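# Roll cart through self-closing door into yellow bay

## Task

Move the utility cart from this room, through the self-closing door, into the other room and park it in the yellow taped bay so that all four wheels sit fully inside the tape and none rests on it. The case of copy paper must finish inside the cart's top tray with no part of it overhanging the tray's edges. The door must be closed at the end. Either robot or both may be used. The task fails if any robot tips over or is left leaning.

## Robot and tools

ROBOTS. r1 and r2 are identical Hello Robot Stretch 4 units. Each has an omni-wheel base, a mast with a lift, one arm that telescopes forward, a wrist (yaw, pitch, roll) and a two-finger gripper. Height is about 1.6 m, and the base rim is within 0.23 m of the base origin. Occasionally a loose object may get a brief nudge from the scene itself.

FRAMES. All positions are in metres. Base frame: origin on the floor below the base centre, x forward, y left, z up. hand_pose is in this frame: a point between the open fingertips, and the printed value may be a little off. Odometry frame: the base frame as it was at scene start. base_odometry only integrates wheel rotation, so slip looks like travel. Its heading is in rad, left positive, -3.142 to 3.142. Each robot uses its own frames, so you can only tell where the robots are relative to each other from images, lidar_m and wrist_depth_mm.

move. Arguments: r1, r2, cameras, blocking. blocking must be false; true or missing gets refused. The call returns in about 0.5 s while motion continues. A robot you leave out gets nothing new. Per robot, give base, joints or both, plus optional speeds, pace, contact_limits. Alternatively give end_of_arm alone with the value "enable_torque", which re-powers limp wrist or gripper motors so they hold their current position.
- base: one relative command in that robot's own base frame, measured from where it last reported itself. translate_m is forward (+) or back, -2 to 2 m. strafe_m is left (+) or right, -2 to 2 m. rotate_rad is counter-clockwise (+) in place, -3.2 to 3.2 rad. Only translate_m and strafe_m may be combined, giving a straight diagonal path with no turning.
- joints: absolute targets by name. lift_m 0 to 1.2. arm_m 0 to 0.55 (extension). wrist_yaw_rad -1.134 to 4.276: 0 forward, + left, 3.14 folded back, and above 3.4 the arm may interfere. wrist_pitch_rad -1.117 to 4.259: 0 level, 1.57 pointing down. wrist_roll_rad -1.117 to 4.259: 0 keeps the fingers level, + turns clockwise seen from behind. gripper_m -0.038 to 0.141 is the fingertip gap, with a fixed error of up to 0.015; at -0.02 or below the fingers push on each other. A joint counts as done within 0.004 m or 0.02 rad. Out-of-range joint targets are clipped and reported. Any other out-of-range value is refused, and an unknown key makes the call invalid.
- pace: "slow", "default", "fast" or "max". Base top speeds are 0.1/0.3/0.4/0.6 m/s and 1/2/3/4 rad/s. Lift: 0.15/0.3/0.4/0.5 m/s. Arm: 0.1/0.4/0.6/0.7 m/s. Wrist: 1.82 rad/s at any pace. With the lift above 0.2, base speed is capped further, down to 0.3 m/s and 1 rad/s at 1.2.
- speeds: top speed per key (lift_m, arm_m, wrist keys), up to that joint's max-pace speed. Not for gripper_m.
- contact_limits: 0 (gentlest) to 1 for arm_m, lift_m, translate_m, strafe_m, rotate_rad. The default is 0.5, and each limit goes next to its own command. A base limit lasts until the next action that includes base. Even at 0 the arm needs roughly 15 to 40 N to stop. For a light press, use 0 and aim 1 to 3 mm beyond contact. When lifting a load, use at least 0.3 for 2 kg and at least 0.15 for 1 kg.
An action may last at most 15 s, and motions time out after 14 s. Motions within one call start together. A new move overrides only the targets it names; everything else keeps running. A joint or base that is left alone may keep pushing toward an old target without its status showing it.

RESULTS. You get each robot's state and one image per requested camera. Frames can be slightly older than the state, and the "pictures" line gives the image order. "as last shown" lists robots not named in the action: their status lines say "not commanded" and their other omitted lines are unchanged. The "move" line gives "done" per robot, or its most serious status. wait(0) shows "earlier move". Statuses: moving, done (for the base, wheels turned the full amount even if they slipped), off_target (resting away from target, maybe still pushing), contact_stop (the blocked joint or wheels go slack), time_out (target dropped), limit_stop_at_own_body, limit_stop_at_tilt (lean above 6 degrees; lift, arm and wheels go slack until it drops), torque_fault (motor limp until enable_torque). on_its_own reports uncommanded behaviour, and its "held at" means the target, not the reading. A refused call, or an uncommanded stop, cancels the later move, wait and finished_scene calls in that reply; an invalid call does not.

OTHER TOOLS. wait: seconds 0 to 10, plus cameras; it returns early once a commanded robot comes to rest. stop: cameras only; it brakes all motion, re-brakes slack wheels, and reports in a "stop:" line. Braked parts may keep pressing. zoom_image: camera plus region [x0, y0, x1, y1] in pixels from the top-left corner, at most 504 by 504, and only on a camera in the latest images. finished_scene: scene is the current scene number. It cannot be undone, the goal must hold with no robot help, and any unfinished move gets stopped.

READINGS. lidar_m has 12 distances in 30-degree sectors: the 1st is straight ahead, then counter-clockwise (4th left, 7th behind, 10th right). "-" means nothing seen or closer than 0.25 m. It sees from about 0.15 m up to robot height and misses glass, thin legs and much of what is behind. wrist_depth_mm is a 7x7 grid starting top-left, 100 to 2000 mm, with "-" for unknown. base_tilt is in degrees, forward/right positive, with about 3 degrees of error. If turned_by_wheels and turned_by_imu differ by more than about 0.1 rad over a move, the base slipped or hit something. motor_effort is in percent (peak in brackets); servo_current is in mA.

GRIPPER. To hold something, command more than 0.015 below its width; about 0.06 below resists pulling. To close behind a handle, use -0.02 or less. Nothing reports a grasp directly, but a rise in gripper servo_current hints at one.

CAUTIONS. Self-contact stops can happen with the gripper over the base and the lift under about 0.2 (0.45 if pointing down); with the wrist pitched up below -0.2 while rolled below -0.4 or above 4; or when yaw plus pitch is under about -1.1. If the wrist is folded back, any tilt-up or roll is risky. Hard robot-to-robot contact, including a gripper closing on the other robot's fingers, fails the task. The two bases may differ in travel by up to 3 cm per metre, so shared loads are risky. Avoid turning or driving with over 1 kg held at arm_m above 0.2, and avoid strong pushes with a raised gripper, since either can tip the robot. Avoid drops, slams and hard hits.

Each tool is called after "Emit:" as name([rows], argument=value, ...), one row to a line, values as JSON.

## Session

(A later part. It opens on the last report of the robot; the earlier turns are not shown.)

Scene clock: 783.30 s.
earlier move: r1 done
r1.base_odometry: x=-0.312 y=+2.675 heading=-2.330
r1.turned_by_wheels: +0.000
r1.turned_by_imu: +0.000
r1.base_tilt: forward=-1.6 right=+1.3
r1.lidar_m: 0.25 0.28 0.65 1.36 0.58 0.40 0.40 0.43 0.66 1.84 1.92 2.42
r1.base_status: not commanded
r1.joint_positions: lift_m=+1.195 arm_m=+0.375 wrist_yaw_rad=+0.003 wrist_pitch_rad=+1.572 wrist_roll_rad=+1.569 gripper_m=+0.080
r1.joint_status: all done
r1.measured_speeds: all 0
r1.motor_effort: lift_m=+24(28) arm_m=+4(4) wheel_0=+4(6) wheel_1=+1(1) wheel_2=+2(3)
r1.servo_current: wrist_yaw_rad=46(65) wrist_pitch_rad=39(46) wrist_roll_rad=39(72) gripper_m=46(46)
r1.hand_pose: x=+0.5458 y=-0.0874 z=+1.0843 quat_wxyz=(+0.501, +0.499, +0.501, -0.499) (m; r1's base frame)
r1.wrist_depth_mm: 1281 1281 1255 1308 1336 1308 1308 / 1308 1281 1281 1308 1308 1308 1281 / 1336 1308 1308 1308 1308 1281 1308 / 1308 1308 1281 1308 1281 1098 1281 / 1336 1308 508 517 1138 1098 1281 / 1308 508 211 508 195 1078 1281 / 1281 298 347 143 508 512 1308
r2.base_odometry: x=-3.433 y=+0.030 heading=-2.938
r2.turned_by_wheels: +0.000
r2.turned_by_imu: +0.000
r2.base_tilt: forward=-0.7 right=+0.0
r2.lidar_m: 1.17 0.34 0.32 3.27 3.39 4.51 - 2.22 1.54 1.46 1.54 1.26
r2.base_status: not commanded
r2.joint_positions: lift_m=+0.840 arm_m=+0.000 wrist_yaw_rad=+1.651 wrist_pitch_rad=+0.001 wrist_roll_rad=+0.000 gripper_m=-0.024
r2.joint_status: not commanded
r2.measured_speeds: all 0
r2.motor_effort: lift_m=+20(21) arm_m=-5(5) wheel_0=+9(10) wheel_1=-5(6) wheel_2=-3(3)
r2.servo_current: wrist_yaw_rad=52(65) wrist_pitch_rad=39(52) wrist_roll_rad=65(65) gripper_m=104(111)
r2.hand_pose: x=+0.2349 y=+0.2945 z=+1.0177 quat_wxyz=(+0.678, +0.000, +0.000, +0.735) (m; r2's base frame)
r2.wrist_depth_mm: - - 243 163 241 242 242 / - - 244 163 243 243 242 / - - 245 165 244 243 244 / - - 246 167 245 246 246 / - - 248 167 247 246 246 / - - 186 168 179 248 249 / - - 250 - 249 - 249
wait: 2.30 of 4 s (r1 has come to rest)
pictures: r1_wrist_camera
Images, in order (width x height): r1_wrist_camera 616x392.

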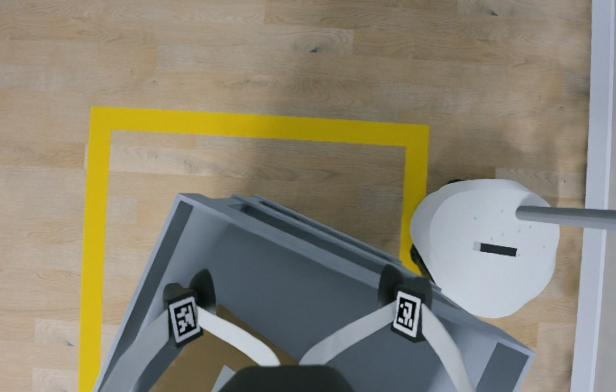

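Emit:
move(blocking=false, cameras=[], r1={"joints":{"arm_m":0.1}})

Emit:
wait(seconds=3, cameras=[])

Emit:
move(blocking=false, cameras=[], r1={"base":{"strafe_m":0.521},"joints":{"wrist_roll_rad":0.0}})

Emit:
wait(seconds=6, cameras=[])

Emit:
move(blocking=false, cameras=[], r1={"base":{"rotate_rad":-0.417}})

Emit:
wait(seconds=4, cameras=["r1_wrist_camera","r1_head_camera"])

Scene clock: 817.07 s.
move: r1 moving
r1.base_odometry: x=-0.312 y=+2.675 heading=-2.330
r1.turned_by_wheels: +0.000
r1.turned_by_imu: +0.000
r1.base_tilt: forward=-1.6 right=+1.2
r1.lidar_m: 0.25 0.28 0.63 1.38 0.57 0.42 0.39 0.44 0.66 1.82 1.92 2.42
r1.base_status: not commanded
r1.joint_positions: lift_m=+1.195 arm_m=+0.324 wrist_yaw_rad=+0.003 wrist_pitch_rad=+1.572 wrist_roll_rad=+1.569 gripper_m=+0.080
r1.joint_status: arm_m moving
r1.measured_speeds: translate_m=+0.000 strafe_m=+0.000 rotate_rad=+0.000 lift_m=+0.000 arm_m=-0.195 wrist_yaw_rad=+0.000 wrist_pitch_rad=+0.000 wrist_roll_rad=+0.000
r1.motor_effort: lift_m=+24(24) arm_m=-5(8) wheel_0=+5(5) wheel_1=+1(1) wheel_2=+2(2)
r1.servo_current: wrist_yaw_rad=39(65) wrist_pitch_rad=33(46) wrist_roll_rad=39(65) gripper_m=46(46)
r1.hand_pose: x=+0.4951 y=-0.0874 z=+1.0843 quat_wxyz=(+0.501, +0.499, +0.501, -0.499) (m; r1's base frame)
r1.wrist_depth_mm: 1308 1308 1281 1281 1308 1308 1281 / 1281 1308 1281 1308 1281 1281 1308 / 1281 1308 1281 1281 1281 1308 1308 / 1308 1308 1255 1336 1281 1118 1281 / 1281 508 508 512 1098 1078 1281 / 1281 508 211 508 191 1098 1308 / 1281 336 397 143 517 - 1281
r2: as last shown
r2.lidar_m: 1.17 0.30 0.31 3.28 3.37 4.48 - 2.19 1.54 1.49 1.54 1.23
r2.motor_effort: lift_m=+21(21) arm_m=-5(5) wheel_0=+9(10) wheel_1=-5(6) wheel_2=-3(3)
r2.servo_current: wrist_yaw_rad=52(52) wrist_pitch_rad=39(46) wrist_roll_rad=52(59) gripper_m=91(104)
r2.wrist_depth_mm: - - 242 163 241 241 241 / - - 244 163 243 242 243 / - - 244 166 244 243 244 / - - 247 167 246 244 246 / - - 247 167 247 247 246 / - - 186 167 179 248 248 / - - 250 - 250 - 249
pictures: none
No camera images: "cameras" was empty.

Scene clock: 818.50 s.
earlier move: r1 done
r1.base_odometry: x=-0.312 y=+2.675 heading=-2.330
r1.turned_by_wheels: +0.000
r1.turned_by_imu: +0.000
r1.base_tilt: forward=-1.6 right=+1.3
r1.lidar_m: 0.26 0.28 0.65 1.38 0.54 0.41 0.40 0.45 0.64 1.85 1.94 2.43
r1.base_status: not commanded
r1.joint_positions: lift_m=+1.195 arm_m=+0.100 wrist_yaw_rad=+0.002 wrist_pitch_rad=+1.572 wrist_roll_rad=+1.569 gripper_m=+0.080
r1.joint_status: all done
r1.measured_speeds: all 0
r1.motor_effort: lift_m=+24(24) arm_m=-4(8) wheel_0=+4(5) wheel_1=+0(1) wheel_2=+2(2)
r1.servo_current: wrist_yaw_rad=39(72) wrist_pitch_rad=33(52) wrist_roll_rad=46(65) gripper_m=46(46)
r1.hand_pose: x=+0.2709 y=-0.0874 z=+1.0843 quat_wxyz=(+0.501, +0.499, +0.501, -0.499) (m; r1's base frame)
r1.wrist_depth_mm: 1281 1281 1308 1308 1308 1308 - / 1281 1308 1281 1308 1308 1281 - / 1308 1308 1308 1281 1308 1308 - / 1281 1281 1308 1281 1098 1281 480 / 496 488 - 1118 1078 1308 - / 504 508 198 707 195 1281 - / 477 508 508 143 1308 1336 -
r2.base_odometry: x=-3.433 y=+0.030 heading=-2.938
r2.turned_by_wheels: +0.000
r2.turned_by_imu: +0.000
r2.base_tilt: forward=-0.7 right=+0.0
r2.lidar_m: 1.16 0.36 0.30 3.24 3.37 4.51 - 2.18 1.54 1.47 1.52 1.24
r2.base_status: not commanded
r2.joint_positions: lift_m=+0.840 arm_m=+0.000 wrist_yaw_rad=+1.651 wrist_pitch_rad=+0.001 wrist_roll_rad=+0.000 gripper_m=-0.024
r2.joint_status: not commanded
r2.measured_speeds: all 0
r2.motor_effort: lift_m=+21(21) arm_m=-5(5) wheel_0=+9(10) wheel_1=-6(6) wheel_2=-3(3)
r2.servo_current: wrist_yaw_rad=52(59) wrist_pitch_rad=46(46) wrist_roll_rad=59(65) gripper_m=98(104)
r2.hand_pose: x=+0.2349 y=+0.2945 z=+1.0177 quat_wxyz=(+0.678, +0.000, +0.000, +0.735) (m; r2's base frame)
r2.wrist_depth_mm: - - 242 163 242 242 242 / - - 243 164 244 243 243 / - - 245 167 245 244 244 / - - 245 167 246 246 246 / - - 248 167 247 247 247 / - - 187 168 179 247 247 / - - 250 - 250 - 250
wait: 1.43 of 3 s (r1 has come to rest)
pictures: none
No camera images: "cameras" was empty.

Scene clock: 819.00 s.
move: r1 moving
r1.base_odometry: x=-0.286 y=+2.650 heading=-2.330
r1.turned_by_wheels: +0.000
r1.turned_by_imu: +0.000
r1.base_tilt: forward=-1.6 right=+1.3
r1.lidar_m: 0.26 0.29 0.67 1.37 0.57 0.42 0.40 0.43 0.67 1.87 1.97 2.42
r1.base_status: strafe_m moving
r1.joint_positions: lift_m=+1.195 arm_m=+0.100 wrist_yaw_rad=+0.002 wrist_pitch_rad=+1.572 wrist_roll_rad=+0.989 gripper_m=+0.080
r1.joint_status: wrist_roll_rad moving
r1.measured_speeds: translate_m=+0.000 strafe_m=+0.141 rotate_rad=+0.002 lift_m=+0.000 arm_m=+0.000 wrist_yaw_rad=+0.000 wrist_pitch_rad=+0.000 wrist_roll_rad=-1.820
r1.motor_effort: lift_m=+24(24) arm_m=-4(4) wheel_0=-7(9) wheel_1=+8(10) wheel_2=-1(2)
r1.servo_current: wrist_yaw_rad=46(65) wrist_pitch_rad=46(46) wrist_roll_rad=111(111) gripper_m=46(46)
r1.hand_pose: x=+0.2709 y=-0.0874 z=+1.0843 quat_wxyz=(+0.622, +0.335, +0.623, -0.335) (m; r1's base frame)
r1.wrist_depth_mm: 1281 1281 1281 1255 1281 1308 1336 / 508 1281 1308 1308 1308 1308 1281 / 500 504 1255 1281 1336 1281 1336 / 508 504 1281 1281 1308 1308 1281 / 462 512 504 1078 1078 1336 - / 418 508 213 1098 195 609 - / 384 436 1336 151 1281 - 430
r2: as last shown
r2.base_tilt: forward=-0.7 right=+0.1
r2.lidar_m: 1.17 0.32 0.30 3.25 3.39 4.50 - 2.20 1.56 1.48 1.55 1.25
r2.motor_effort: lift_m=+20(21) arm_m=-5(5) wheel_0=+10(10) wheel_1=-5(6) wheel_2=-3(3)
r2.servo_current: wrist_yaw_rad=46(59) wrist_pitch_rad=39(46) wrist_roll_rad=46(59) gripper_m=98(104)
r2.wrist_depth_mm: - - 242 163 240 241 241 / - - 244 164 243 242 241 / - - 245 166 244 244 244 / - - 246 167 246 245 245 / - - 248 167 247 247 246 / - - 186 167 179 247 248 / - - 250 - 249 - 249
pictures: none
No camera images: "cameras" was empty.

Scene clock: 821.57 s.
earlier move: r1 done
r1.base_odometry: x=+0.066 y=+2.317 heading=-2.330
r1.turned_by_wheels: +0.000
r1.turned_by_imu: +0.002
r1.base_tilt: forward=-1.6 right=+1.3
r1.lidar_m: 0.44 2.52 2.43 1.29 0.53 0.37 0.37 0.41 0.62 2.00 0.43 0.41
r1.base_status: done
r1.joint_positions: lift_m=+1.195 arm_m=+0.100 wrist_yaw_rad=+0.002 wrist_pitch_rad=+1.572 wrist_roll_rad=+0.002 gripper_m=+0.080
r1.joint_status: all done
r1.measured_speeds: all 0
r1.motor_effort: lift_m=+24(24) arm_m=-4(4) wheel_0=-2(12) wheel_1=+0(11) wheel_2=+0(2)
r1.servo_current: wrist_yaw_rad=39(72) wrist_pitch_rad=39(52) wrist_roll_rad=39(111) gripper_m=39(52)
r1.hand_pose: x=+0.2709 y=-0.0874 z=+1.0844 quat_wxyz=(+0.707, +0.000, +0.707, +0.000) (m; r1's base frame)
r1.wrist_depth_mm: 1255 1281 508 508 427 343 290 / 1308 1308 1281 508 508 430 364 / 1281 1308 1308 1281 - 508 508 / 1308 1281 1308 1308 1308 1281 1308 / 1308 1308 1308 1098 1308 1308 1308 / 1308 1308 212 1098 195 1281 1308 / 1308 1308 1308 143 1336 1336 1336
r2.base_odometry: x=-3.433 y=+0.030 heading=-2.938
r2.turned_by_wheels: +0.000
r2.turned_by_imu: +0.000
r2.base_tilt: forward=-0.7 right=+0.0
r2.lidar_m: 1.14 0.34 0.32 3.26 3.37 4.49 - 2.21 1.54 1.46 1.50 1.25
r2.base_status: not commanded
r2.joint_positions: lift_m=+0.840 arm_m=+0.000 wrist_yaw_rad=+1.651 wrist_pitch_rad=+0.001 wrist_roll_rad=+0.000 gripper_m=-0.024
r2.joint_status: not commanded
r2.measured_speeds: all 0
r2.motor_effort: lift_m=+20(21) arm_m=-5(5) wheel_0=+9(10) wheel_1=-5(6) wheel_2=-3(3)
r2.servo_current: wrist_yaw_rad=33(59) wrist_pitch_rad=39(46) wrist_roll_rad=46(59) gripper_m=98(111)
r2.hand_pose: x=+0.2349 y=+0.2945 z=+1.0177 quat_wxyz=(+0.678, +0.000, +0.000, +0.735) (m; r2's base frame)
r2.wrist_depth_mm: - - 242 163 241 241 240 / - - 244 163 243 243 243 / - - 245 166 244 243 243 / - - 247 167 246 246 245 / - - 248 167 247 246 246 / - - 187 167 179 249 248 / - - 250 - 249 - 250
wait: 2.57 of 6 s (r1 has come to rest)
pictures: none
No camera images: "cameras" was empty.

Scene clock: 822.07 s.
move: r1 moving
r1.base_odometry: x=+0.066 y=+2.317 heading=-2.458
r1.turned_by_wheels: -0.128
r1.turned_by_imu: -0.128
r1.base_tilt: forward=-1.6 right=+1.3
r1.lidar_m: 0.42 0.53 2.55 2.15 0.58 0.41 0.38 0.38 0.52 1.24 0.50 0.43
r1.base_status: rotate_rad moving
r1.joint_positions: lift_m=+1.195 arm_m=+0.100 wrist_yaw_rad=+0.002 wrist_pitch_rad=+1.572 wrist_roll_rad=+0.002 gripper_m=+0.080
r1.joint_status: not commanded
r1.measured_speeds: translate_m=+0.000 strafe_m=+0.000 rotate_rad=-0.492 lift_m=+0.000 arm_m=+0.000 wrist_yaw_rad=+0.000 wrist_pitch_rad=+0.000 wrist_roll_rad=+0.000
r1.motor_effort: lift_m=+24(24) arm_m=-4(4) wheel_0=+6(7) wheel_1=+3(8) wheel_2=+6(6)
r1.servo_current: wrist_yaw_rad=46(59) wrist_pitch_rad=39(52) wrist_roll_rad=59(65) gripper_m=39(46)
r1.hand_pose: x=+0.2709 y=-0.0874 z=+1.0844 quat_wxyz=(+0.707, +0.000, +0.707, +0.000) (m; r1's base frame)
r1.wrist_depth_mm: 1255 508 508 508 402 332 512 / 1308 1281 512 508 508 508 508 / 1308 1281 1308 1308 - 508 512 / 1308 1308 1366 1281 1308 1308 1281 / 1281 1308 1281 1098 1281 1281 1281 / 1336 1281 211 1118 195 1281 1308 / 1308 1308 1281 144 1281 1308 1336
r2: as last shown
r2.base_tilt: forward=-0.7 right=+0.1
r2.lidar_m: 1.15 0.35 0.31 3.27 3.38 4.47 - 2.21 1.58 1.48 1.54 1.24
r2.motor_effort: lift_m=+21(21) arm_m=-5(5) wheel_0=+10(10) wheel_1=-5(5) wheel_2=-3(3)
r2.servo_current: wrist_yaw_rad=46(59) wrist_pitch_rad=33(46) wrist_roll_rad=52(52) gripper_m=104(104)
r2.wrist_depth_mm: - - 242 163 241 241 241 / - - 243 164 243 243 243 / - - 245 166 244 244 243 / - - 246 166 246 245 245 / - - 248 167 247 247 245 / - - 186 168 179 248 247 / - - 249 - 249 - 248
pictures: none
No camera images: "cameras" was empty.

Scene clock: 823.13 s.
earlier move: r1 done
r1.base_odometry: x=+0.066 y=+2.317 heading=-2.746
r1.turned_by_wheels: -0.288
r1.turned_by_imu: -0.290
r1.base_tilt: forward=-1.6 right=+1.3
r1.lidar_m: 0.41 0.46 2.67 2.40 0.95 0.47 0.37 0.38 0.44 0.66 2.35 0.45
r1.base_status: done
r1.joint_positions: lift_m=+1.195 arm_m=+0.100 wrist_yaw_rad=+0.002 wrist_pitch_rad=+1.572 wrist_roll_rad=+0.002 gripper_m=+0.080
r1.joint_status: not commanded
r1.measured_speeds: all 0
r1.motor_effort: lift_m=+24(24) arm_m=-4(4) wheel_0=+4(8) wheel_1=+3(8) wheel_2=+3(6)
r1.servo_current: wrist_yaw_rad=52(72) wrist_pitch_rad=46(52) wrist_roll_rad=46(72) gripper_m=46(46)
r1.hand_pose: x=+0.2709 y=-0.0874 z=+1.0844 quat_wxyz=(+0.707, +0.000, +0.707, +0.000) (m; r1's base frame)
r1.wrist_depth_mm: 508 508 496 459 508 512 1308 / 508 512 512 508 508 609 1308 / 1336 1308 - 1281 1281 1281 1308 / 1308 1308 1336 1308 1281 1281 1336 / 1336 1308 1118 1098 1308 1308 1308 / 1308 1308 211 1078 195 1308 - / 1308 1308 1308 143 1308 - -
r2.base_odometry: x=-3.433 y=+0.030 heading=-2.938
r2.turned_by_wheels: +0.000
r2.turned_by_imu: +0.000
r2.base_tilt: forward=-0.7 right=+0.0
r2.lidar_m: 1.17 0.35 0.31 3.26 3.39 4.51 - 2.20 1.56 1.46 1.53 1.21
r2.base_status: not commanded
r2.joint_positions: lift_m=+0.840 arm_m=+0.000 wrist_yaw_rad=+1.651 wrist_pitch_rad=+0.001 wrist_roll_rad=+0.000 gripper_m=-0.024
r2.joint_status: not commanded
r2.measured_speeds: all 0
r2.motor_effort: lift_m=+20(21) arm_m=-4(5) wheel_0=+9(10) wheel_1=-5(6) wheel_2=-3(3)
r2.servo_current: wrist_yaw_rad=33(59) wrist_pitch_rad=33(46) wrist_roll_rad=39(59) gripper_m=98(104)
r2.hand_pose: x=+0.2349 y=+0.2945 z=+1.0177 quat_wxyz=(+0.678, +0.000, +0.000, +0.735) (m; r2's base frame)
r2.wrist_depth_mm: - - 243 163 242 240 241 / - - 244 163 242 243 243 / - - 245 166 244 244 245 / - - 246 167 245 244 245 / - - 248 167 247 246 248 / - - 187 168 179 249 247 / - - 250 - 249 - 249
wait: 1.07 of 4 s (r1 has come to rest)
pictures: r1_head_camera, r1_wrist_camera
Images, in order (width x height): r1_head_camera 420x560, r1_wrist_camera 616x392.

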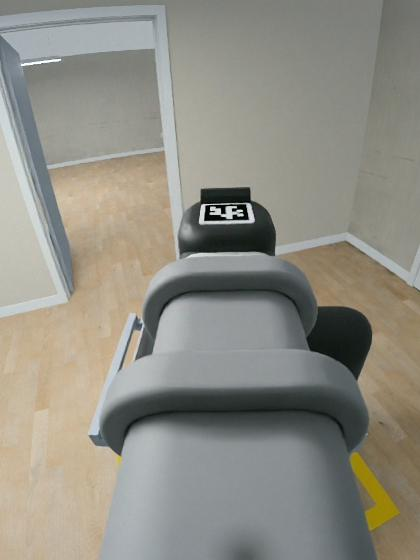

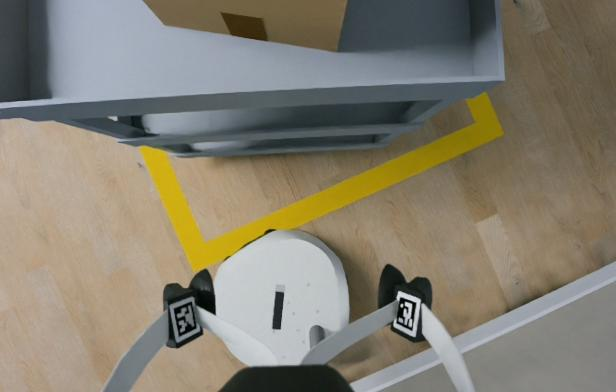

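Emit:
move(blocking=false, cameras=["r1_wrist_camera", "r1_head_camera"])

Scene clock: 843.60 s.
r1.base_odometry: x=+0.066 y=+2.317 heading=-2.746
r1.turned_by_wheels: +0.000
r1.turned_by_imu: +0.000
r1.base_tilt: forward=-1.6 right=+1.2
r1.lidar_m: 0.41 0.44 2.66 2.39 0.94 0.50 0.39 0.38 0.43 0.70 2.35 0.42
r1.base_status: done
r1.joint_positions: lift_m=+1.195 arm_m=+0.100 wrist_yaw_rad=+0.002 wrist_pitch_rad=+1.572 wrist_roll_rad=+0.002 gripper_m=+0.080
r1.joint_status: not commanded
r1.measured_speeds: all 0
r1.motor_effort: lift_m=+24(24) arm_m=-4(4) wheel_0=+4(8) wheel_1=+3(8) wheel_2=+3(6)
r1.servo_current: wrist_yaw_rad=52(72) wrist_pitch_rad=46(52) wrist_roll_rad=46(72) gripper_m=46(46)
r1.hand_pose: x=+0.2709 y=-0.0874 z=+1.0844 quat_wxyz=(+0.707, +0.000, +0.707, +0.000) (m; r1's base frame)
r1.wrist_depth_mm: 508 508 496 452 508 504 1281 / 508 508 508 504 504 615 1255 / 1308 1281 - 1281 1308 1281 1281 / 1308 1281 1281 1308 1308 1308 1336 / 1308 1308 1098 1098 1281 1308 1308 / 1281 1308 211 1078 195 1308 - / 1281 1281 1281 143 1281 - -
r2.base_odometry: x=-3.433 y=+0.030 heading=-2.938
r2.turned_by_wheels: +0.000
r2.turned_by_imu: +0.000
r2.base_tilt: forward=-0.7 right=+0.0
r2.lidar_m: 1.17 0.33 0.33 3.26 3.37 4.51 - 2.19 1.55 1.48 1.55 1.23
r2.base_status: not commanded
r2.joint_positions: lift_m=+0.840 arm_m=+0.000 wrist_yaw_rad=+1.651 wrist_pitch_rad=+0.001 wrist_roll_rad=+0.000 gripper_m=-0.024
r2.joint_status: not commanded
r2.measured_speeds: all 0
r2.motor_effort: lift_m=+20(21) arm_m=-5(5) wheel_0=+9(10) wheel_1=-5(6) wheel_2=-3(3)
r2.servo_current: wrist_yaw_rad=39(59) wrist_pitch_rad=39(46) wrist_roll_rad=46(59) gripper_m=98(104)
r2.hand_pose: x=+0.2349 y=+0.2945 z=+1.0177 quat_wxyz=(+0.678, +0.000, +0.000, +0.735) (m; r2's base frame)
r2.wrist_depth_mm: - - 243 163 241 241 242 / - - 243 164 243 244 242 / - - 245 166 245 244 244 / - - 246 167 246 245 246 / - - 248 167 248 247 247 / - - 187 168 179 247 248 / - - 250 - 249 - 249
pictures: r1_head_camera, r1_wrist_camera
Images, in order (width x height): r1_head_camera 420x560, r1_wrist_camera 616x392.

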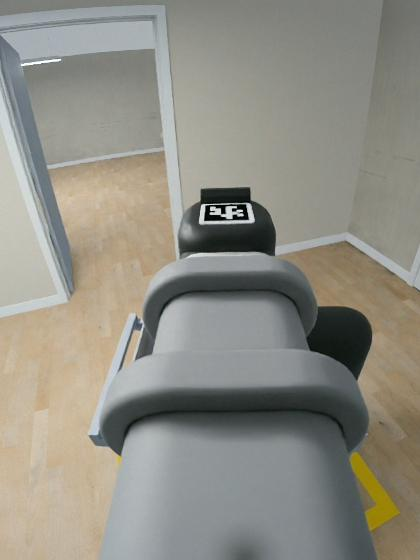

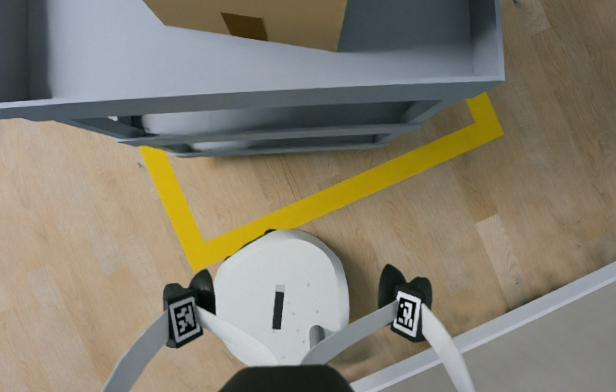

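Emit:
move(blocking=false, cameras=[], r1={"base":{"translate_m":-0.08,"strafe_m":0.045},"joints":{"arm_m":0.0,"wrist_pitch_rad":0.0,"gripper_m":0.11},"pace":"slow"})

Emit:
wait(seconds=3, cameras=["r1_wrist_camera","r1_head_camera"])

Scene clock: 861.87 s.
move: r1 moving
r1.base_odometry: x=+0.080 y=+2.315 heading=-2.746
r1.turned_by_wheels: +0.000
r1.turned_by_imu: +0.000
r1.base_tilt: forward=-1.6 right=+1.3
r1.lidar_m: 0.43 0.45 2.65 2.39 0.93 0.49 0.38 0.37 0.43 0.67 2.37 0.44
r1.base_status: translate_m moving; strafe_m moving
r1.joint_positions: lift_m=+1.195 arm_m=+0.087 wrist_yaw_rad=+0.002 wrist_pitch_rad=+1.167 wrist_roll_rad=+0.002 gripper_m=+0.089
r1.joint_status: arm_m moving; wrist_pitch_rad moving; gripper_m moving
r1.measured_speeds: translate_m=-0.048 strafe_m=+0.028 rotate_rad=+0.000 lift_m=+0.000 arm_m=-0.049 wrist_yaw_rad=+0.000 wrist_pitch_rad=-1.711 wrist_roll_rad=+0.000
r1.motor_effort: lift_m=+24(24) arm_m=-6(7) wheel_0=-6(8) wheel_1=-1(4) wheel_2=+7(7)
r1.servo_current: wrist_yaw_rad=59(59) wrist_pitch_rad=111(111) wrist_roll_rad=46(59) gripper_m=46(59)
r1.hand_pose: x=+0.3719 y=-0.0871 z=+1.1076 quat_wxyz=(+0.835, +0.000, +0.551, +0.000) (m; r1's base frame)
r1.wrist_depth_mm: - 317 315 314 640 1576 1618 / - 394 349 329 615 1499 1499 / 585 591 466 430 597 603 1464 / 569 559 564 554 564 569 1366 / 1336 1281 - - 723 1308 1336 / 1281 1255 212 1308 193 1255 1255 / 1205 1205 1205 144 1229 1205 1229
r2: as last shown
r2.base_tilt: forward=-0.6 right=+0.0
r2.lidar_m: 1.16 0.32 0.30 3.28 3.38 4.51 - 2.18 1.56 1.46 1.54 1.24
r2.motor_effort: lift_m=+20(21) arm_m=-5(5) wheel_0=+9(10) wheel_1=-5(5) wheel_2=-3(3)
r2.servo_current: wrist_yaw_rad=39(52) wrist_pitch_rad=39(46) wrist_roll_rad=59(59) gripper_m=98(111)
r2.wrist_depth_mm: - - 243 163 242 242 241 / - - 243 163 243 242 242 / - - 245 166 244 243 244 / - - 246 166 245 245 245 / - - 248 167 247 247 247 / - - 186 167 179 248 246 / - - 251 - 249 - 249
pictures: none
No camera images: "cameras" was empty.

Scene clock: 863.67 s.
earlier move: r1 done
r1.base_odometry: x=+0.157 y=+2.306 heading=-2.746
r1.turned_by_wheels: +0.000
r1.turned_by_imu: +0.000
r1.base_tilt: forward=-1.6 right=+1.3
r1.lidar_m: 0.49 0.52 2.73 2.32 0.80 0.40 0.31 0.31 0.37 0.59 2.43 0.53
r1.base_status: done
r1.joint_positions: lift_m=+1.195 arm_m=+0.000 wrist_yaw_rad=+0.002 wrist_pitch_rad=+0.007 wrist_roll_rad=+0.002 gripper_m=+0.110
r1.joint_status: all done
r1.measured_speeds: all 0
r1.motor_effort: lift_m=+24(24) arm_m=-4(8) wheel_0=-3(8) wheel_1=-2(5) wheel_2=+1(7)
r1.servo_current: wrist_yaw_rad=46(72) wrist_pitch_rad=46(163) wrist_roll_rad=39(72) gripper_m=39(65)
r1.hand_pose: x=+0.4596 y=-0.0867 z=+1.3708 quat_wxyz=(+1.000, +0.001, +0.003, +0.001) (m; r1's base frame)
r1.wrist_depth_mm: - - - - - - - / - - - - - - - / - - - - - - - / - - - - - - - / - - - - - - - / - - - - 200 - - / - - - 141 - - -
r2.base_odometry: x=-3.433 y=+0.030 heading=-2.938
r2.turned_by_wheels: +0.000
r2.turned_by_imu: +0.000
r2.base_tilt: forward=-0.7 right=+0.0
r2.lidar_m: 1.16 0.35 0.30 3.28 3.37 4.49 - 2.19 1.57 1.46 1.51 1.25
r2.base_status: not commanded
r2.joint_positions: lift_m=+0.840 arm_m=+0.000 wrist_yaw_rad=+1.651 wrist_pitch_rad=+0.001 wrist_roll_rad=+0.000 gripper_m=-0.024
r2.joint_status: not commanded
r2.measured_speeds: all 0
r2.motor_effort: lift_m=+20(21) arm_m=-5(5) wheel_0=+10(10) wheel_1=-5(6) wheel_2=-3(3)
r2.servo_current: wrist_yaw_rad=46(59) wrist_pitch_rad=46(52) wrist_roll_rad=39(59) gripper_m=104(111)
r2.hand_pose: x=+0.2349 y=+0.2945 z=+1.0177 quat_wxyz=(+0.678, +0.000, +0.000, +0.735) (m; r2's base frame)
r2.wrist_depth_mm: - - 243 163 242 241 242 / - - 243 163 242 243 242 / - - 244 166 244 245 244 / - - 246 166 245 245 245 / - - 248 167 247 246 246 / - - 187 168 179 248 248 / - - 249 - 250 - 249
wait: 1.80 of 3 s (r1 has come to rest)
pictures: r1_head_camera, r1_wrist_camera
Images, in order (width x height): r1_head_camera 420x560, r1_wrist_camera 616x392.

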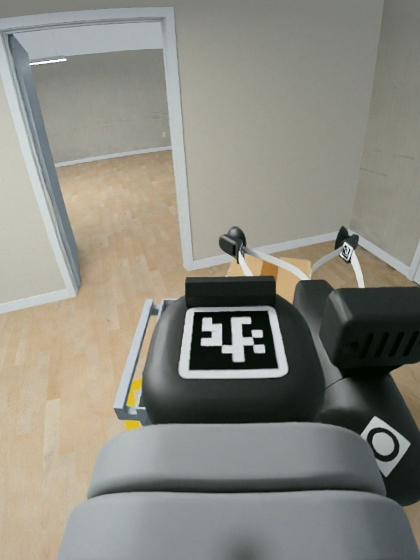

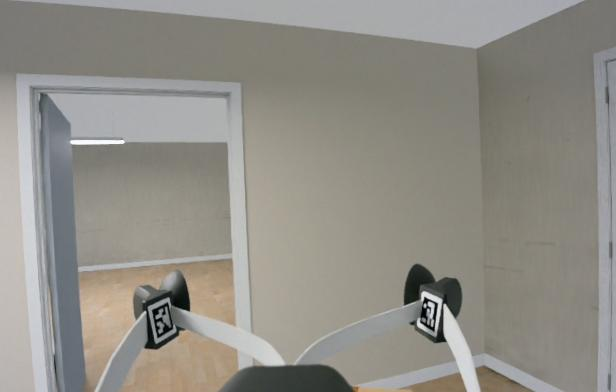

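Emit:
move(blocking=false, cameras=[], r1={"joints":{"lift_m":0.85}})

Emit:
wait(seconds=3, cameras=["r1_wrist_camera","r1_head_camera"])

Scene clock: 866.97 s.
move: r1 moving
r1.base_odometry: x=+0.157 y=+2.306 heading=-2.746
r1.turned_by_wheels: +0.000
r1.turned_by_imu: +0.000
r1.base_tilt: forward=-1.6 right=+1.3
r1.lidar_m: 0.49 0.51 2.72 2.33 0.83 0.42 0.31 0.31 0.39 0.57 2.40 0.52
r1.base_status: not commanded
r1.joint_positions: lift_m=+1.157 arm_m=+0.000 wrist_yaw_rad=+0.002 wrist_pitch_rad=+0.007 wrist_roll_rad=+0.002 gripper_m=+0.110
r1.joint_status: lift_m moving
r1.measured_speeds: translate_m=+0.000 strafe_m=+0.000 rotate_rad=+0.000 lift_m=-0.146 arm_m=+0.000 wrist_yaw_rad=+0.000 wrist_pitch_rad=+0.000 wrist_roll_rad=+0.000
r1.motor_effort: lift_m=+11(23) arm_m=-4(5) wheel_0=-3(4) wheel_1=-2(2) wheel_2=+2(2)
r1.servo_current: wrist_yaw_rad=52(72) wrist_pitch_rad=52(52) wrist_roll_rad=33(65) gripper_m=46(46)
r1.hand_pose: x=+0.4596 y=-0.0867 z=+1.3337 quat_wxyz=(+1.000, +0.001, +0.003, +0.001) (m; r1's base frame)
r1.wrist_depth_mm: - - - - - - - / - - - - - - - / - - - - - - - / - - - - - - - / - - - - - - - / - - - - 200 - - / - - - 141 - - -
r2: as last shown
r2.base_tilt: forward=-0.7 right=+0.1
r2.lidar_m: 1.17 0.34 0.29 3.28 3.38 4.51 - 2.18 1.54 1.46 1.53 1.24
r2.motor_effort: lift_m=+21(21) arm_m=-5(5) wheel_0=+10(10) wheel_1=-5(5) wheel_2=-3(3)
r2.servo_current: wrist_yaw_rad=52(52) wrist_pitch_rad=39(46) wrist_roll_rad=46(59) gripper_m=104(104)
r2.wrist_depth_mm: - - 242 163 242 242 242 / - - 243 163 243 242 242 / - - 245 167 245 243 244 / - - 246 166 246 246 245 / - - 249 167 247 246 247 / - - 186 168 179 247 248 / - - 250 - 248 - 248
pictures: none
No camera images: "cameras" was empty.

Scene clock: 868.90 s.
earlier move: r1 done
r1.base_odometry: x=+0.157 y=+2.306 heading=-2.746
r1.turned_by_wheels: +0.000
r1.turned_by_imu: +0.000
r1.base_tilt: forward=-1.6 right=+1.3
r1.lidar_m: 0.49 0.52 2.72 2.32 0.80 0.40 0.31 0.31 0.37 0.59 2.40 0.51
r1.base_status: not commanded
r1.joint_positions: lift_m=+0.850 arm_m=+0.000 wrist_yaw_rad=+0.002 wrist_pitch_rad=+0.007 wrist_roll_rad=+0.002 gripper_m=+0.110
r1.joint_status: all done
r1.measured_speeds: all 0
r1.motor_effort: lift_m=+12(23) arm_m=-4(5) wheel_0=-3(4) wheel_1=-2(2) wheel_2=+2(2)
r1.servo_current: wrist_yaw_rad=46(72) wrist_pitch_rad=46(59) wrist_roll_rad=52(65) gripper_m=39(46)
r1.hand_pose: x=+0.4596 y=-0.0867 z=+1.0268 quat_wxyz=(+1.000, +0.001, +0.003, +0.001) (m; r1's base frame)
r1.wrist_depth_mm: - - - - - - - / - - - - - - - / - - - - - - - / - - - 597 - - - / - - 392 370 353 - - / - 627 387 370 201 - - / - 544 397 141 357 535 -
r2.base_odometry: x=-3.433 y=+0.030 heading=-2.938
r2.turned_by_wheels: +0.000
r2.turned_by_imu: +0.000
r2.base_tilt: forward=-0.7 right=+0.0
r2.lidar_m: 1.17 0.34 0.33 3.26 3.36 4.48 - 2.20 1.56 1.47 1.53 1.23
r2.base_status: not commanded
r2.joint_positions: lift_m=+0.840 arm_m=+0.000 wrist_yaw_rad=+1.651 wrist_pitch_rad=+0.001 wrist_roll_rad=+0.000 gripper_m=-0.024
r2.joint_status: not commanded
r2.measured_speeds: all 0
r2.motor_effort: lift_m=+21(21) arm_m=-5(5) wheel_0=+10(10) wheel_1=-5(6) wheel_2=-3(3)
r2.servo_current: wrist_yaw_rad=52(59) wrist_pitch_rad=33(46) wrist_roll_rad=46(65) gripper_m=111(111)
r2.hand_pose: x=+0.2349 y=+0.2945 z=+1.0177 quat_wxyz=(+0.678, +0.000, +0.000, +0.735) (m; r2's base frame)
r2.wrist_depth_mm: - - 242 163 242 241 241 / - - 244 163 243 242 244 / - - 246 166 244 244 244 / - - 246 167 245 246 245 / - - 248 167 246 248 246 / - - 186 168 179 248 246 / - - 250 - 250 - 248
wait: 1.93 of 3 s (r1 has come to rest)
pictures: r1_head_camera, r1_wrist_camera
Images, in order (width x height): r1_head_camera 420x560, r1_wrist_camera 616x392.

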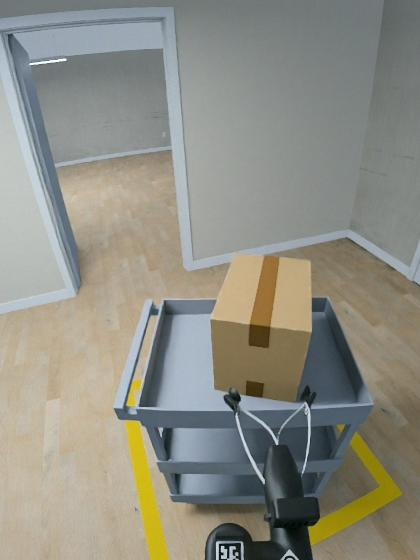

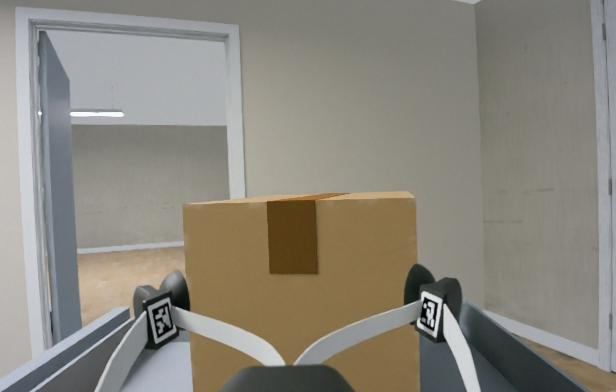

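Emit:
move(blocking=false, cameras=[], r1={"base":{"strafe_m":0.02},"joints":{"lift_m":0.68},"pace":"slow"})

Emit:
wait(seconds=3, cameras=["r1_wrist_camera","r1_head_camera"])

Scene clock: 879.30 s.
move: r1 moving
r1.base_odometry: x=+0.163 y=+2.293 heading=-2.746
r1.turned_by_wheels: +0.000
r1.turned_by_imu: +0.000
r1.base_tilt: forward=-1.6 right=+1.3
r1.lidar_m: 0.49 0.53 2.71 2.31 0.81 0.42 0.33 0.32 0.38 0.56 2.40 0.50
r1.base_status: strafe_m moving
r1.joint_positions: lift_m=+0.825 arm_m=+0.000 wrist_yaw_rad=+0.002 wrist_pitch_rad=+0.007 wrist_roll_rad=+0.002 gripper_m=+0.110
r1.joint_status: lift_m moving
r1.measured_speeds: translate_m=+0.000 strafe_m=+0.042 rotate_rad=+0.001 lift_m=-0.097 arm_m=+0.000 wrist_yaw_rad=+0.000 wrist_pitch_rad=+0.000 wrist_roll_rad=+0.000
r1.motor_effort: lift_m=+11(14) arm_m=-4(5) wheel_0=-3(7) wheel_1=+4(7) wheel_2=+0(2)
r1.servo_current: wrist_yaw_rad=52(65) wrist_pitch_rad=46(52) wrist_roll_rad=52(59) gripper_m=46(46)
r1.hand_pose: x=+0.4596 y=-0.0867 z=+1.0014 quat_wxyz=(+1.000, +0.001, +0.003, +0.001) (m; r1's base frame)
r1.wrist_depth_mm: - - - - - - - / - - - - - - - / - - - - - - - / - - 397 377 355 - - / - - 394 375 355 - - / - 213 389 375 200 564 - / - 190 402 141 355 517 469
r2: as last shown
r2.base_tilt: forward=-0.7 right=+0.1
r2.lidar_m: 1.16 0.37 0.28 3.29 3.34 4.49 - 2.19 1.55 1.46 1.52 1.23
r2.motor_effort: lift_m=+21(21) arm_m=-5(5) wheel_0=+9(10) wheel_1=-5(6) wheel_2=-3(3)
r2.servo_current: wrist_yaw_rad=52(59) wrist_pitch_rad=46(46) wrist_roll_rad=52(52) gripper_m=98(111)
r2.wrist_depth_mm: - - 241 163 242 242 241 / - - 243 163 242 243 242 / - - 245 166 244 243 244 / - - 246 166 245 245 244 / - - 248 167 248 247 246 / - - 187 168 179 248 248 / - - 249 - 249 - 249
pictures: none
No camera images: "cameras" was empty.

Scene clock: 880.97 s.
earlier move: r1 done
r1.base_odometry: x=+0.165 y=+2.288 heading=-2.746
r1.turned_by_wheels: +0.000
r1.turned_by_imu: +0.000
r1.base_tilt: forward=-1.6 right=+1.3
r1.lidar_m: 0.48 0.53 2.72 2.30 0.85 0.40 0.34 0.32 0.39 0.57 2.42 0.52
r1.base_status: done
r1.joint_positions: lift_m=+0.680 arm_m=+0.000 wrist_yaw_rad=+0.002 wrist_pitch_rad=+0.007 wrist_roll_rad=+0.002 gripper_m=+0.110
r1.joint_status: all done
r1.measured_speeds: all 0
r1.motor_effort: lift_m=+12(15) arm_m=-4(5) wheel_0=-4(7) wheel_1=+4(7) wheel_2=+0(2)
r1.servo_current: wrist_yaw_rad=52(65) wrist_pitch_rad=52(59) wrist_roll_rad=59(72) gripper_m=39(52)
r1.hand_pose: x=+0.4596 y=-0.0867 z=+0.8568 quat_wxyz=(+1.000, +0.001, +0.003, +0.001) (m; r1's base frame)
r1.wrist_depth_mm: - - - 375 353 - - / - - 394 368 351 - - / - - 392 373 353 - - / - - 397 370 353 - - / - - 392 377 353 615 452 / - 191 - - 189 - - / 291 290 289 137 287 285 283
r2.base_odometry: x=-3.433 y=+0.030 heading=-2.938
r2.turned_by_wheels: +0.000
r2.turned_by_imu: +0.000
r2.base_tilt: forward=-0.7 right=+0.0
r2.lidar_m: 1.16 0.31 0.31 3.27 3.36 4.50 - 2.21 1.58 1.48 1.53 1.24
r2.base_status: not commanded
r2.joint_positions: lift_m=+0.840 arm_m=+0.000 wrist_yaw_rad=+1.651 wrist_pitch_rad=+0.001 wrist_roll_rad=+0.000 gripper_m=-0.024
r2.joint_status: not commanded
r2.measured_speeds: all 0
r2.motor_effort: lift_m=+21(21) arm_m=-5(5) wheel_0=+10(10) wheel_1=-5(6) wheel_2=-3(3)
r2.servo_current: wrist_yaw_rad=59(59) wrist_pitch_rad=39(46) wrist_roll_rad=52(59) gripper_m=104(111)
r2.hand_pose: x=+0.2349 y=+0.2945 z=+1.0177 quat_wxyz=(+0.678, +0.000, +0.000, +0.735) (m; r2's base frame)
r2.wrist_depth_mm: - - 242 163 242 241 241 / - - 244 164 242 243 242 / - - 245 166 245 244 244 / - - 246 167 245 245 246 / - - 248 167 246 247 247 / - - 186 168 179 248 248 / - - 250 - 248 - 247
wait: 1.67 of 3 s (r1 has come to rest)
pictures: r1_head_camera, r1_wrist_camera
Images, in order (width x height): r1_head_camera 420x560, r1_wrist_camera 616x392.

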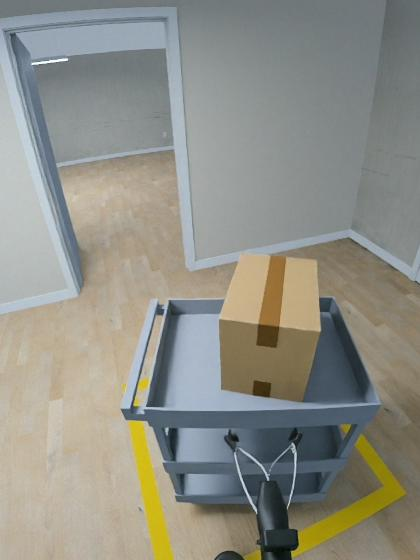

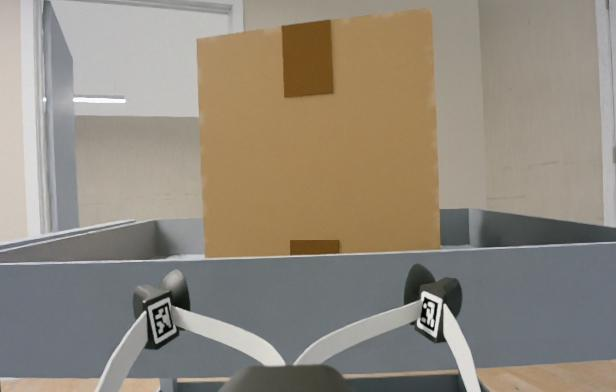

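Emit:
move(blocking=false, cameras=[], r1={"base":{"translate_m":0.19},"pace":"slow"})

Emit:
wait(seconds=5, cameras=["r1_wrist_camera","r1_head_camera"])

Scene clock: 895.20 s.
move: r1 moving
r1.base_odometry: x=+0.154 y=+2.283 heading=-2.746
r1.turned_by_wheels: +0.000
r1.turned_by_imu: +0.000
r1.base_tilt: forward=-1.6 right=+1.3
r1.lidar_m: 0.48 0.52 2.68 2.32 0.82 0.43 0.34 0.34 0.37 0.64 2.42 0.52
r1.base_status: translate_m moving
r1.joint_positions: lift_m=+0.680 arm_m=+0.000 wrist_yaw_rad=+0.002 wrist_pitch_rad=+0.007 wrist_roll_rad=+0.002 gripper_m=+0.110
r1.joint_status: not commanded
r1.measured_speeds: translate_m=+0.048 strafe_m=+0.000 rotate_rad=+0.000 lift_m=+0.000 arm_m=+0.000 wrist_yaw_rad=+0.000 wrist_pitch_rad=+0.000 wrist_roll_rad=+0.000
r1.motor_effort: lift_m=+12(12) arm_m=-4(5) wheel_0=+5(5) wheel_1=+5(7) wheel_2=-6(6)
r1.servo_current: wrist_yaw_rad=59(65) wrist_pitch_rad=46(59) wrist_roll_rad=39(59) gripper_m=46(46)
r1.hand_pose: x=+0.4596 y=-0.0867 z=+0.8568 quat_wxyz=(+1.000, +0.001, +0.003, +0.001) (m; r1's base frame)
r1.wrist_depth_mm: - - - 364 342 - - / - - 382 357 340 - - / - - 379 364 343 - - / - - 382 364 345 - - / - - 382 364 345 - 455 / - 191 - - 189 - - / 279 277 276 141 276 276 273
r2: as last shown
r2.base_tilt: forward=-0.7 right=+0.1
r2.lidar_m: 1.17 0.34 0.32 3.27 3.36 4.48 - 2.20 1.57 1.47 1.54 1.25
r2.motor_effort: lift_m=+21(21) arm_m=-5(5) wheel_0=+10(10) wheel_1=-5(5) wheel_2=-3(3)
r2.servo_current: wrist_yaw_rad=39(59) wrist_pitch_rad=39(39) wrist_roll_rad=39(59) gripper_m=98(104)
r2.wrist_depth_mm: - - 242 163 241 241 241 / - - 244 164 242 243 242 / - - 245 166 244 244 244 / - - 247 166 245 245 244 / - - 248 167 248 247 247 / - - 187 167 179 248 247 / - - 250 - 250 - 249
pictures: none
No camera images: "cameras" was empty.

Scene clock: 897.90 s.
earlier move: r1 done
r1.base_odometry: x=-0.010 y=+2.215 heading=-2.746
r1.turned_by_wheels: +0.000
r1.turned_by_imu: +0.003
r1.base_tilt: forward=-1.6 right=+1.3
r1.lidar_m: 0.46 0.50 2.53 2.36 1.26 0.63 0.50 0.49 0.56 0.90 0.62 0.48
r1.base_status: done
r1.joint_positions: lift_m=+0.680 arm_m=+0.000 wrist_yaw_rad=-0.004 wrist_pitch_rad=+0.006 wrist_roll_rad=+0.002 gripper_m=+0.110
r1.joint_status: not commanded
r1.measured_speeds: all 0
r1.motor_effort: lift_m=+12(12) arm_m=+5(6) wheel_0=+3(12) wheel_1=+2(10) wheel_2=-5(15)
r1.servo_current: wrist_yaw_rad=26(72) wrist_pitch_rad=39(59) wrist_roll_rad=46(72) gripper_m=39(52)
r1.hand_pose: x=+0.4588 y=-0.0885 z=+0.8569 quat_wxyz=(+1.000, +0.001, +0.003, -0.002) (m; r1's base frame)
r1.wrist_depth_mm: - - - 336 317 303 - / - - - 336 319 303 - / - - - 336 320 304 - / - - - 340 320 303 - / - - 355 342 322 307 525 / - 192 - - 190 181 - / - 154 170 141 - - -
r2.base_odometry: x=-3.433 y=+0.030 heading=-2.938
r2.turned_by_wheels: +0.000
r2.turned_by_imu: +0.000
r2.base_tilt: forward=-0.7 right=+0.0
r2.lidar_m: 1.16 0.30 0.31 3.24 3.38 4.49 - 2.17 1.57 1.47 1.52 1.23
r2.base_status: not commanded
r2.joint_positions: lift_m=+0.840 arm_m=+0.000 wrist_yaw_rad=+1.651 wrist_pitch_rad=+0.001 wrist_roll_rad=+0.000 gripper_m=-0.024
r2.joint_status: not commanded
r2.measured_speeds: all 0
r2.motor_effort: lift_m=+21(21) arm_m=-5(5) wheel_0=+10(10) wheel_1=-5(6) wheel_2=-3(3)
r2.servo_current: wrist_yaw_rad=46(59) wrist_pitch_rad=39(46) wrist_roll_rad=46(59) gripper_m=111(111)
r2.hand_pose: x=+0.2349 y=+0.2945 z=+1.0177 quat_wxyz=(+0.678, +0.000, +0.000, +0.735) (m; r2's base frame)
r2.wrist_depth_mm: - - 241 163 242 240 240 / - - 243 163 243 243 243 / - - 245 166 245 244 244 / - - 247 167 246 246 244 / - - 249 167 246 246 246 / - - 186 168 179 248 249 / - - 251 - 250 - 248
wait: 2.70 of 5 s (r1 has come to rest)
pictures: r1_head_camera, r1_wrist_camera
Images, in order (width x height): r1_head_camera 420x560, r1_wrist_camera 616x392.

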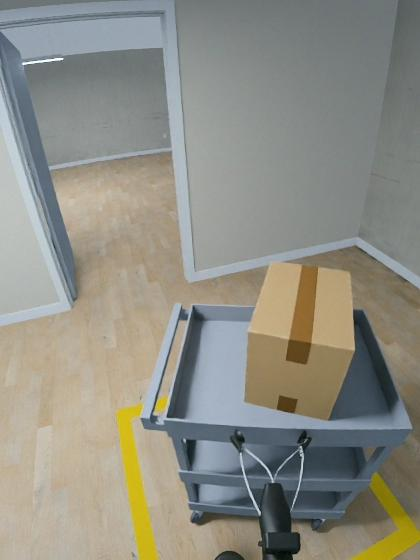

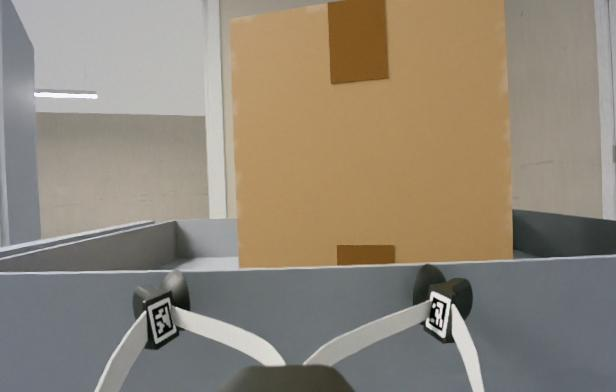

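Emit:
move(blocking=false, cameras=[], r1={"base":{"translate_m":-0.15},"pace":"slow"})

Emit:
wait(seconds=5, cameras=["r1_head_left_camera","r1_head_camera","r1_head_right_camera"])

Scene clock: 915.60 s.
move: r1 moving
r1.base_odometry: x=+0.001 y=+2.219 heading=-2.747
r1.turned_by_wheels: +0.000
r1.turned_by_imu: -0.001
r1.base_tilt: forward=-1.6 right=+1.3
r1.lidar_m: 0.45 0.52 2.51 2.36 1.21 0.61 0.50 0.49 0.55 0.88 2.35 0.47
r1.base_status: translate_m moving
r1.joint_positions: lift_m=+0.680 arm_m=+0.000 wrist_yaw_rad=-0.003 wrist_pitch_rad=+0.006 wrist_roll_rad=+0.002 gripper_m=+0.110
r1.joint_status: not commanded
r1.measured_speeds: translate_m=-0.048 strafe_m=+0.000 rotate_rad=+0.001 lift_m=+0.000 arm_m=+0.000 wrist_yaw_rad=+0.000 wrist_pitch_rad=+0.000 wrist_roll_rad=+0.000
r1.motor_effort: lift_m=+12(12) arm_m=+5(5) wheel_0=-6(6) wheel_1=-2(5) wheel_2=+5(6)
r1.servo_current: wrist_yaw_rad=39(65) wrist_pitch_rad=52(52) wrist_roll_rad=39(59) gripper_m=39(52)
r1.hand_pose: x=+0.4590 y=-0.0882 z=+0.8569 quat_wxyz=(+1.000, +0.001, +0.003, -0.001) (m; r1's base frame)
r1.wrist_depth_mm: - - - 347 324 309 - / - - - 347 327 310 - / - - - 347 330 314 - / - - - 351 329 314 - / - - 370 353 332 312 544 / - 191 - - 189 - - / - 174 256 137 249 180 -
r2: as last shown
r2.base_tilt: forward=-0.7 right=+0.1
r2.lidar_m: 1.18 0.30 0.32 3.26 3.37 4.48 - 2.18 1.56 1.47 1.54 1.23
r2.motor_effort: lift_m=+21(21) arm_m=-4(5) wheel_0=+9(10) wheel_1=-5(6) wheel_2=-3(3)
r2.servo_current: wrist_yaw_rad=46(59) wrist_pitch_rad=46(46) wrist_roll_rad=52(52) gripper_m=104(111)
r2.wrist_depth_mm: - - 242 163 241 241 241 / - - 243 163 243 245 242 / - - 245 166 246 244 244 / - - 246 166 245 245 245 / - - 247 167 248 246 247 / - - 187 168 179 249 248 / - - 251 - 249 - 249
pictures: none
No camera images: "cameras" was empty.

Scene clock: 917.90 s.
earlier move: r1 done
r1.base_odometry: x=+0.128 y=+2.272 heading=-2.747
r1.turned_by_wheels: +0.000
r1.turned_by_imu: +0.000
r1.base_tilt: forward=-1.6 right=+1.3
r1.lidar_m: 0.60 0.68 2.65 2.32 0.93 0.47 0.37 0.36 0.42 0.67 2.42 0.62
r1.base_status: done
r1.joint_positions: lift_m=+0.680 arm_m=+0.000 wrist_yaw_rad=-0.003 wrist_pitch_rad=+0.006 wrist_roll_rad=+0.002 gripper_m=+0.110
r1.joint_status: not commanded
r1.measured_speeds: all 0
r1.motor_effort: lift_m=+12(12) arm_m=+4(5) wheel_0=-2(7) wheel_1=-3(7) wheel_2=+2(7)
r1.servo_current: wrist_yaw_rad=33(65) wrist_pitch_rad=52(52) wrist_roll_rad=46(65) gripper_m=39(52)
r1.hand_pose: x=+0.4590 y=-0.0882 z=+0.8569 quat_wxyz=(+1.000, +0.001, +0.003, -0.001) (m; r1's base frame)
r1.wrist_depth_mm: - - - - - - - / - - - 488 452 - - / - - - 484 459 - - / - - - 484 459 - - / - - - - 452 - - / 1808 196 210 392 192 382 - / 1983 413 842 141 - 180 1983
r2.base_odometry: x=-3.433 y=+0.030 heading=-2.938
r2.turned_by_wheels: +0.000
r2.turned_by_imu: +0.000
r2.base_tilt: forward=-0.7 right=+0.1
r2.lidar_m: 1.16 0.33 0.31 3.27 3.36 4.48 - 2.20 1.54 1.46 1.53 1.22
r2.base_status: not commanded
r2.joint_positions: lift_m=+0.840 arm_m=+0.000 wrist_yaw_rad=+1.651 wrist_pitch_rad=+0.001 wrist_roll_rad=+0.000 gripper_m=-0.024
r2.joint_status: not commanded
r2.measured_speeds: all 0
r2.motor_effort: lift_m=+21(21) arm_m=-5(5) wheel_0=+10(10) wheel_1=-5(6) wheel_2=-3(3)
r2.servo_current: wrist_yaw_rad=33(59) wrist_pitch_rad=39(46) wrist_roll_rad=59(59) gripper_m=98(111)
r2.hand_pose: x=+0.2349 y=+0.2945 z=+1.0177 quat_wxyz=(+0.678, +0.000, +0.000, +0.735) (m; r2's base frame)
r2.wrist_depth_mm: - - 242 163 241 241 242 / - - 244 163 242 242 243 / - - 244 166 245 245 244 / - - 247 167 246 245 245 / - - 248 167 248 247 246 / - - 187 168 179 248 248 / - - 250 - 248 - 248
wait: 2.30 of 5 s (r1 has come to rest)
pictures: r1_head_camera, r1_head_left_camera, r1_head_right_camera
Images, in order (width x height): r1_head_camera 420x560, r1_head_left_camera 420x672, r1_head_right_camera 420x672.

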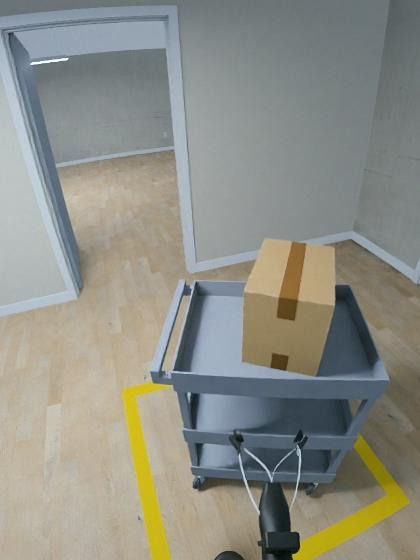

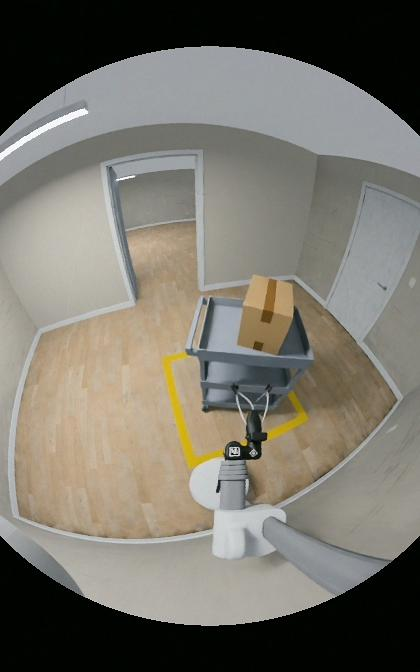

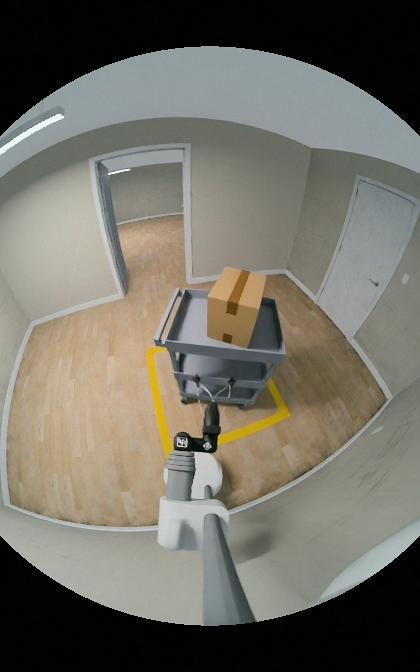

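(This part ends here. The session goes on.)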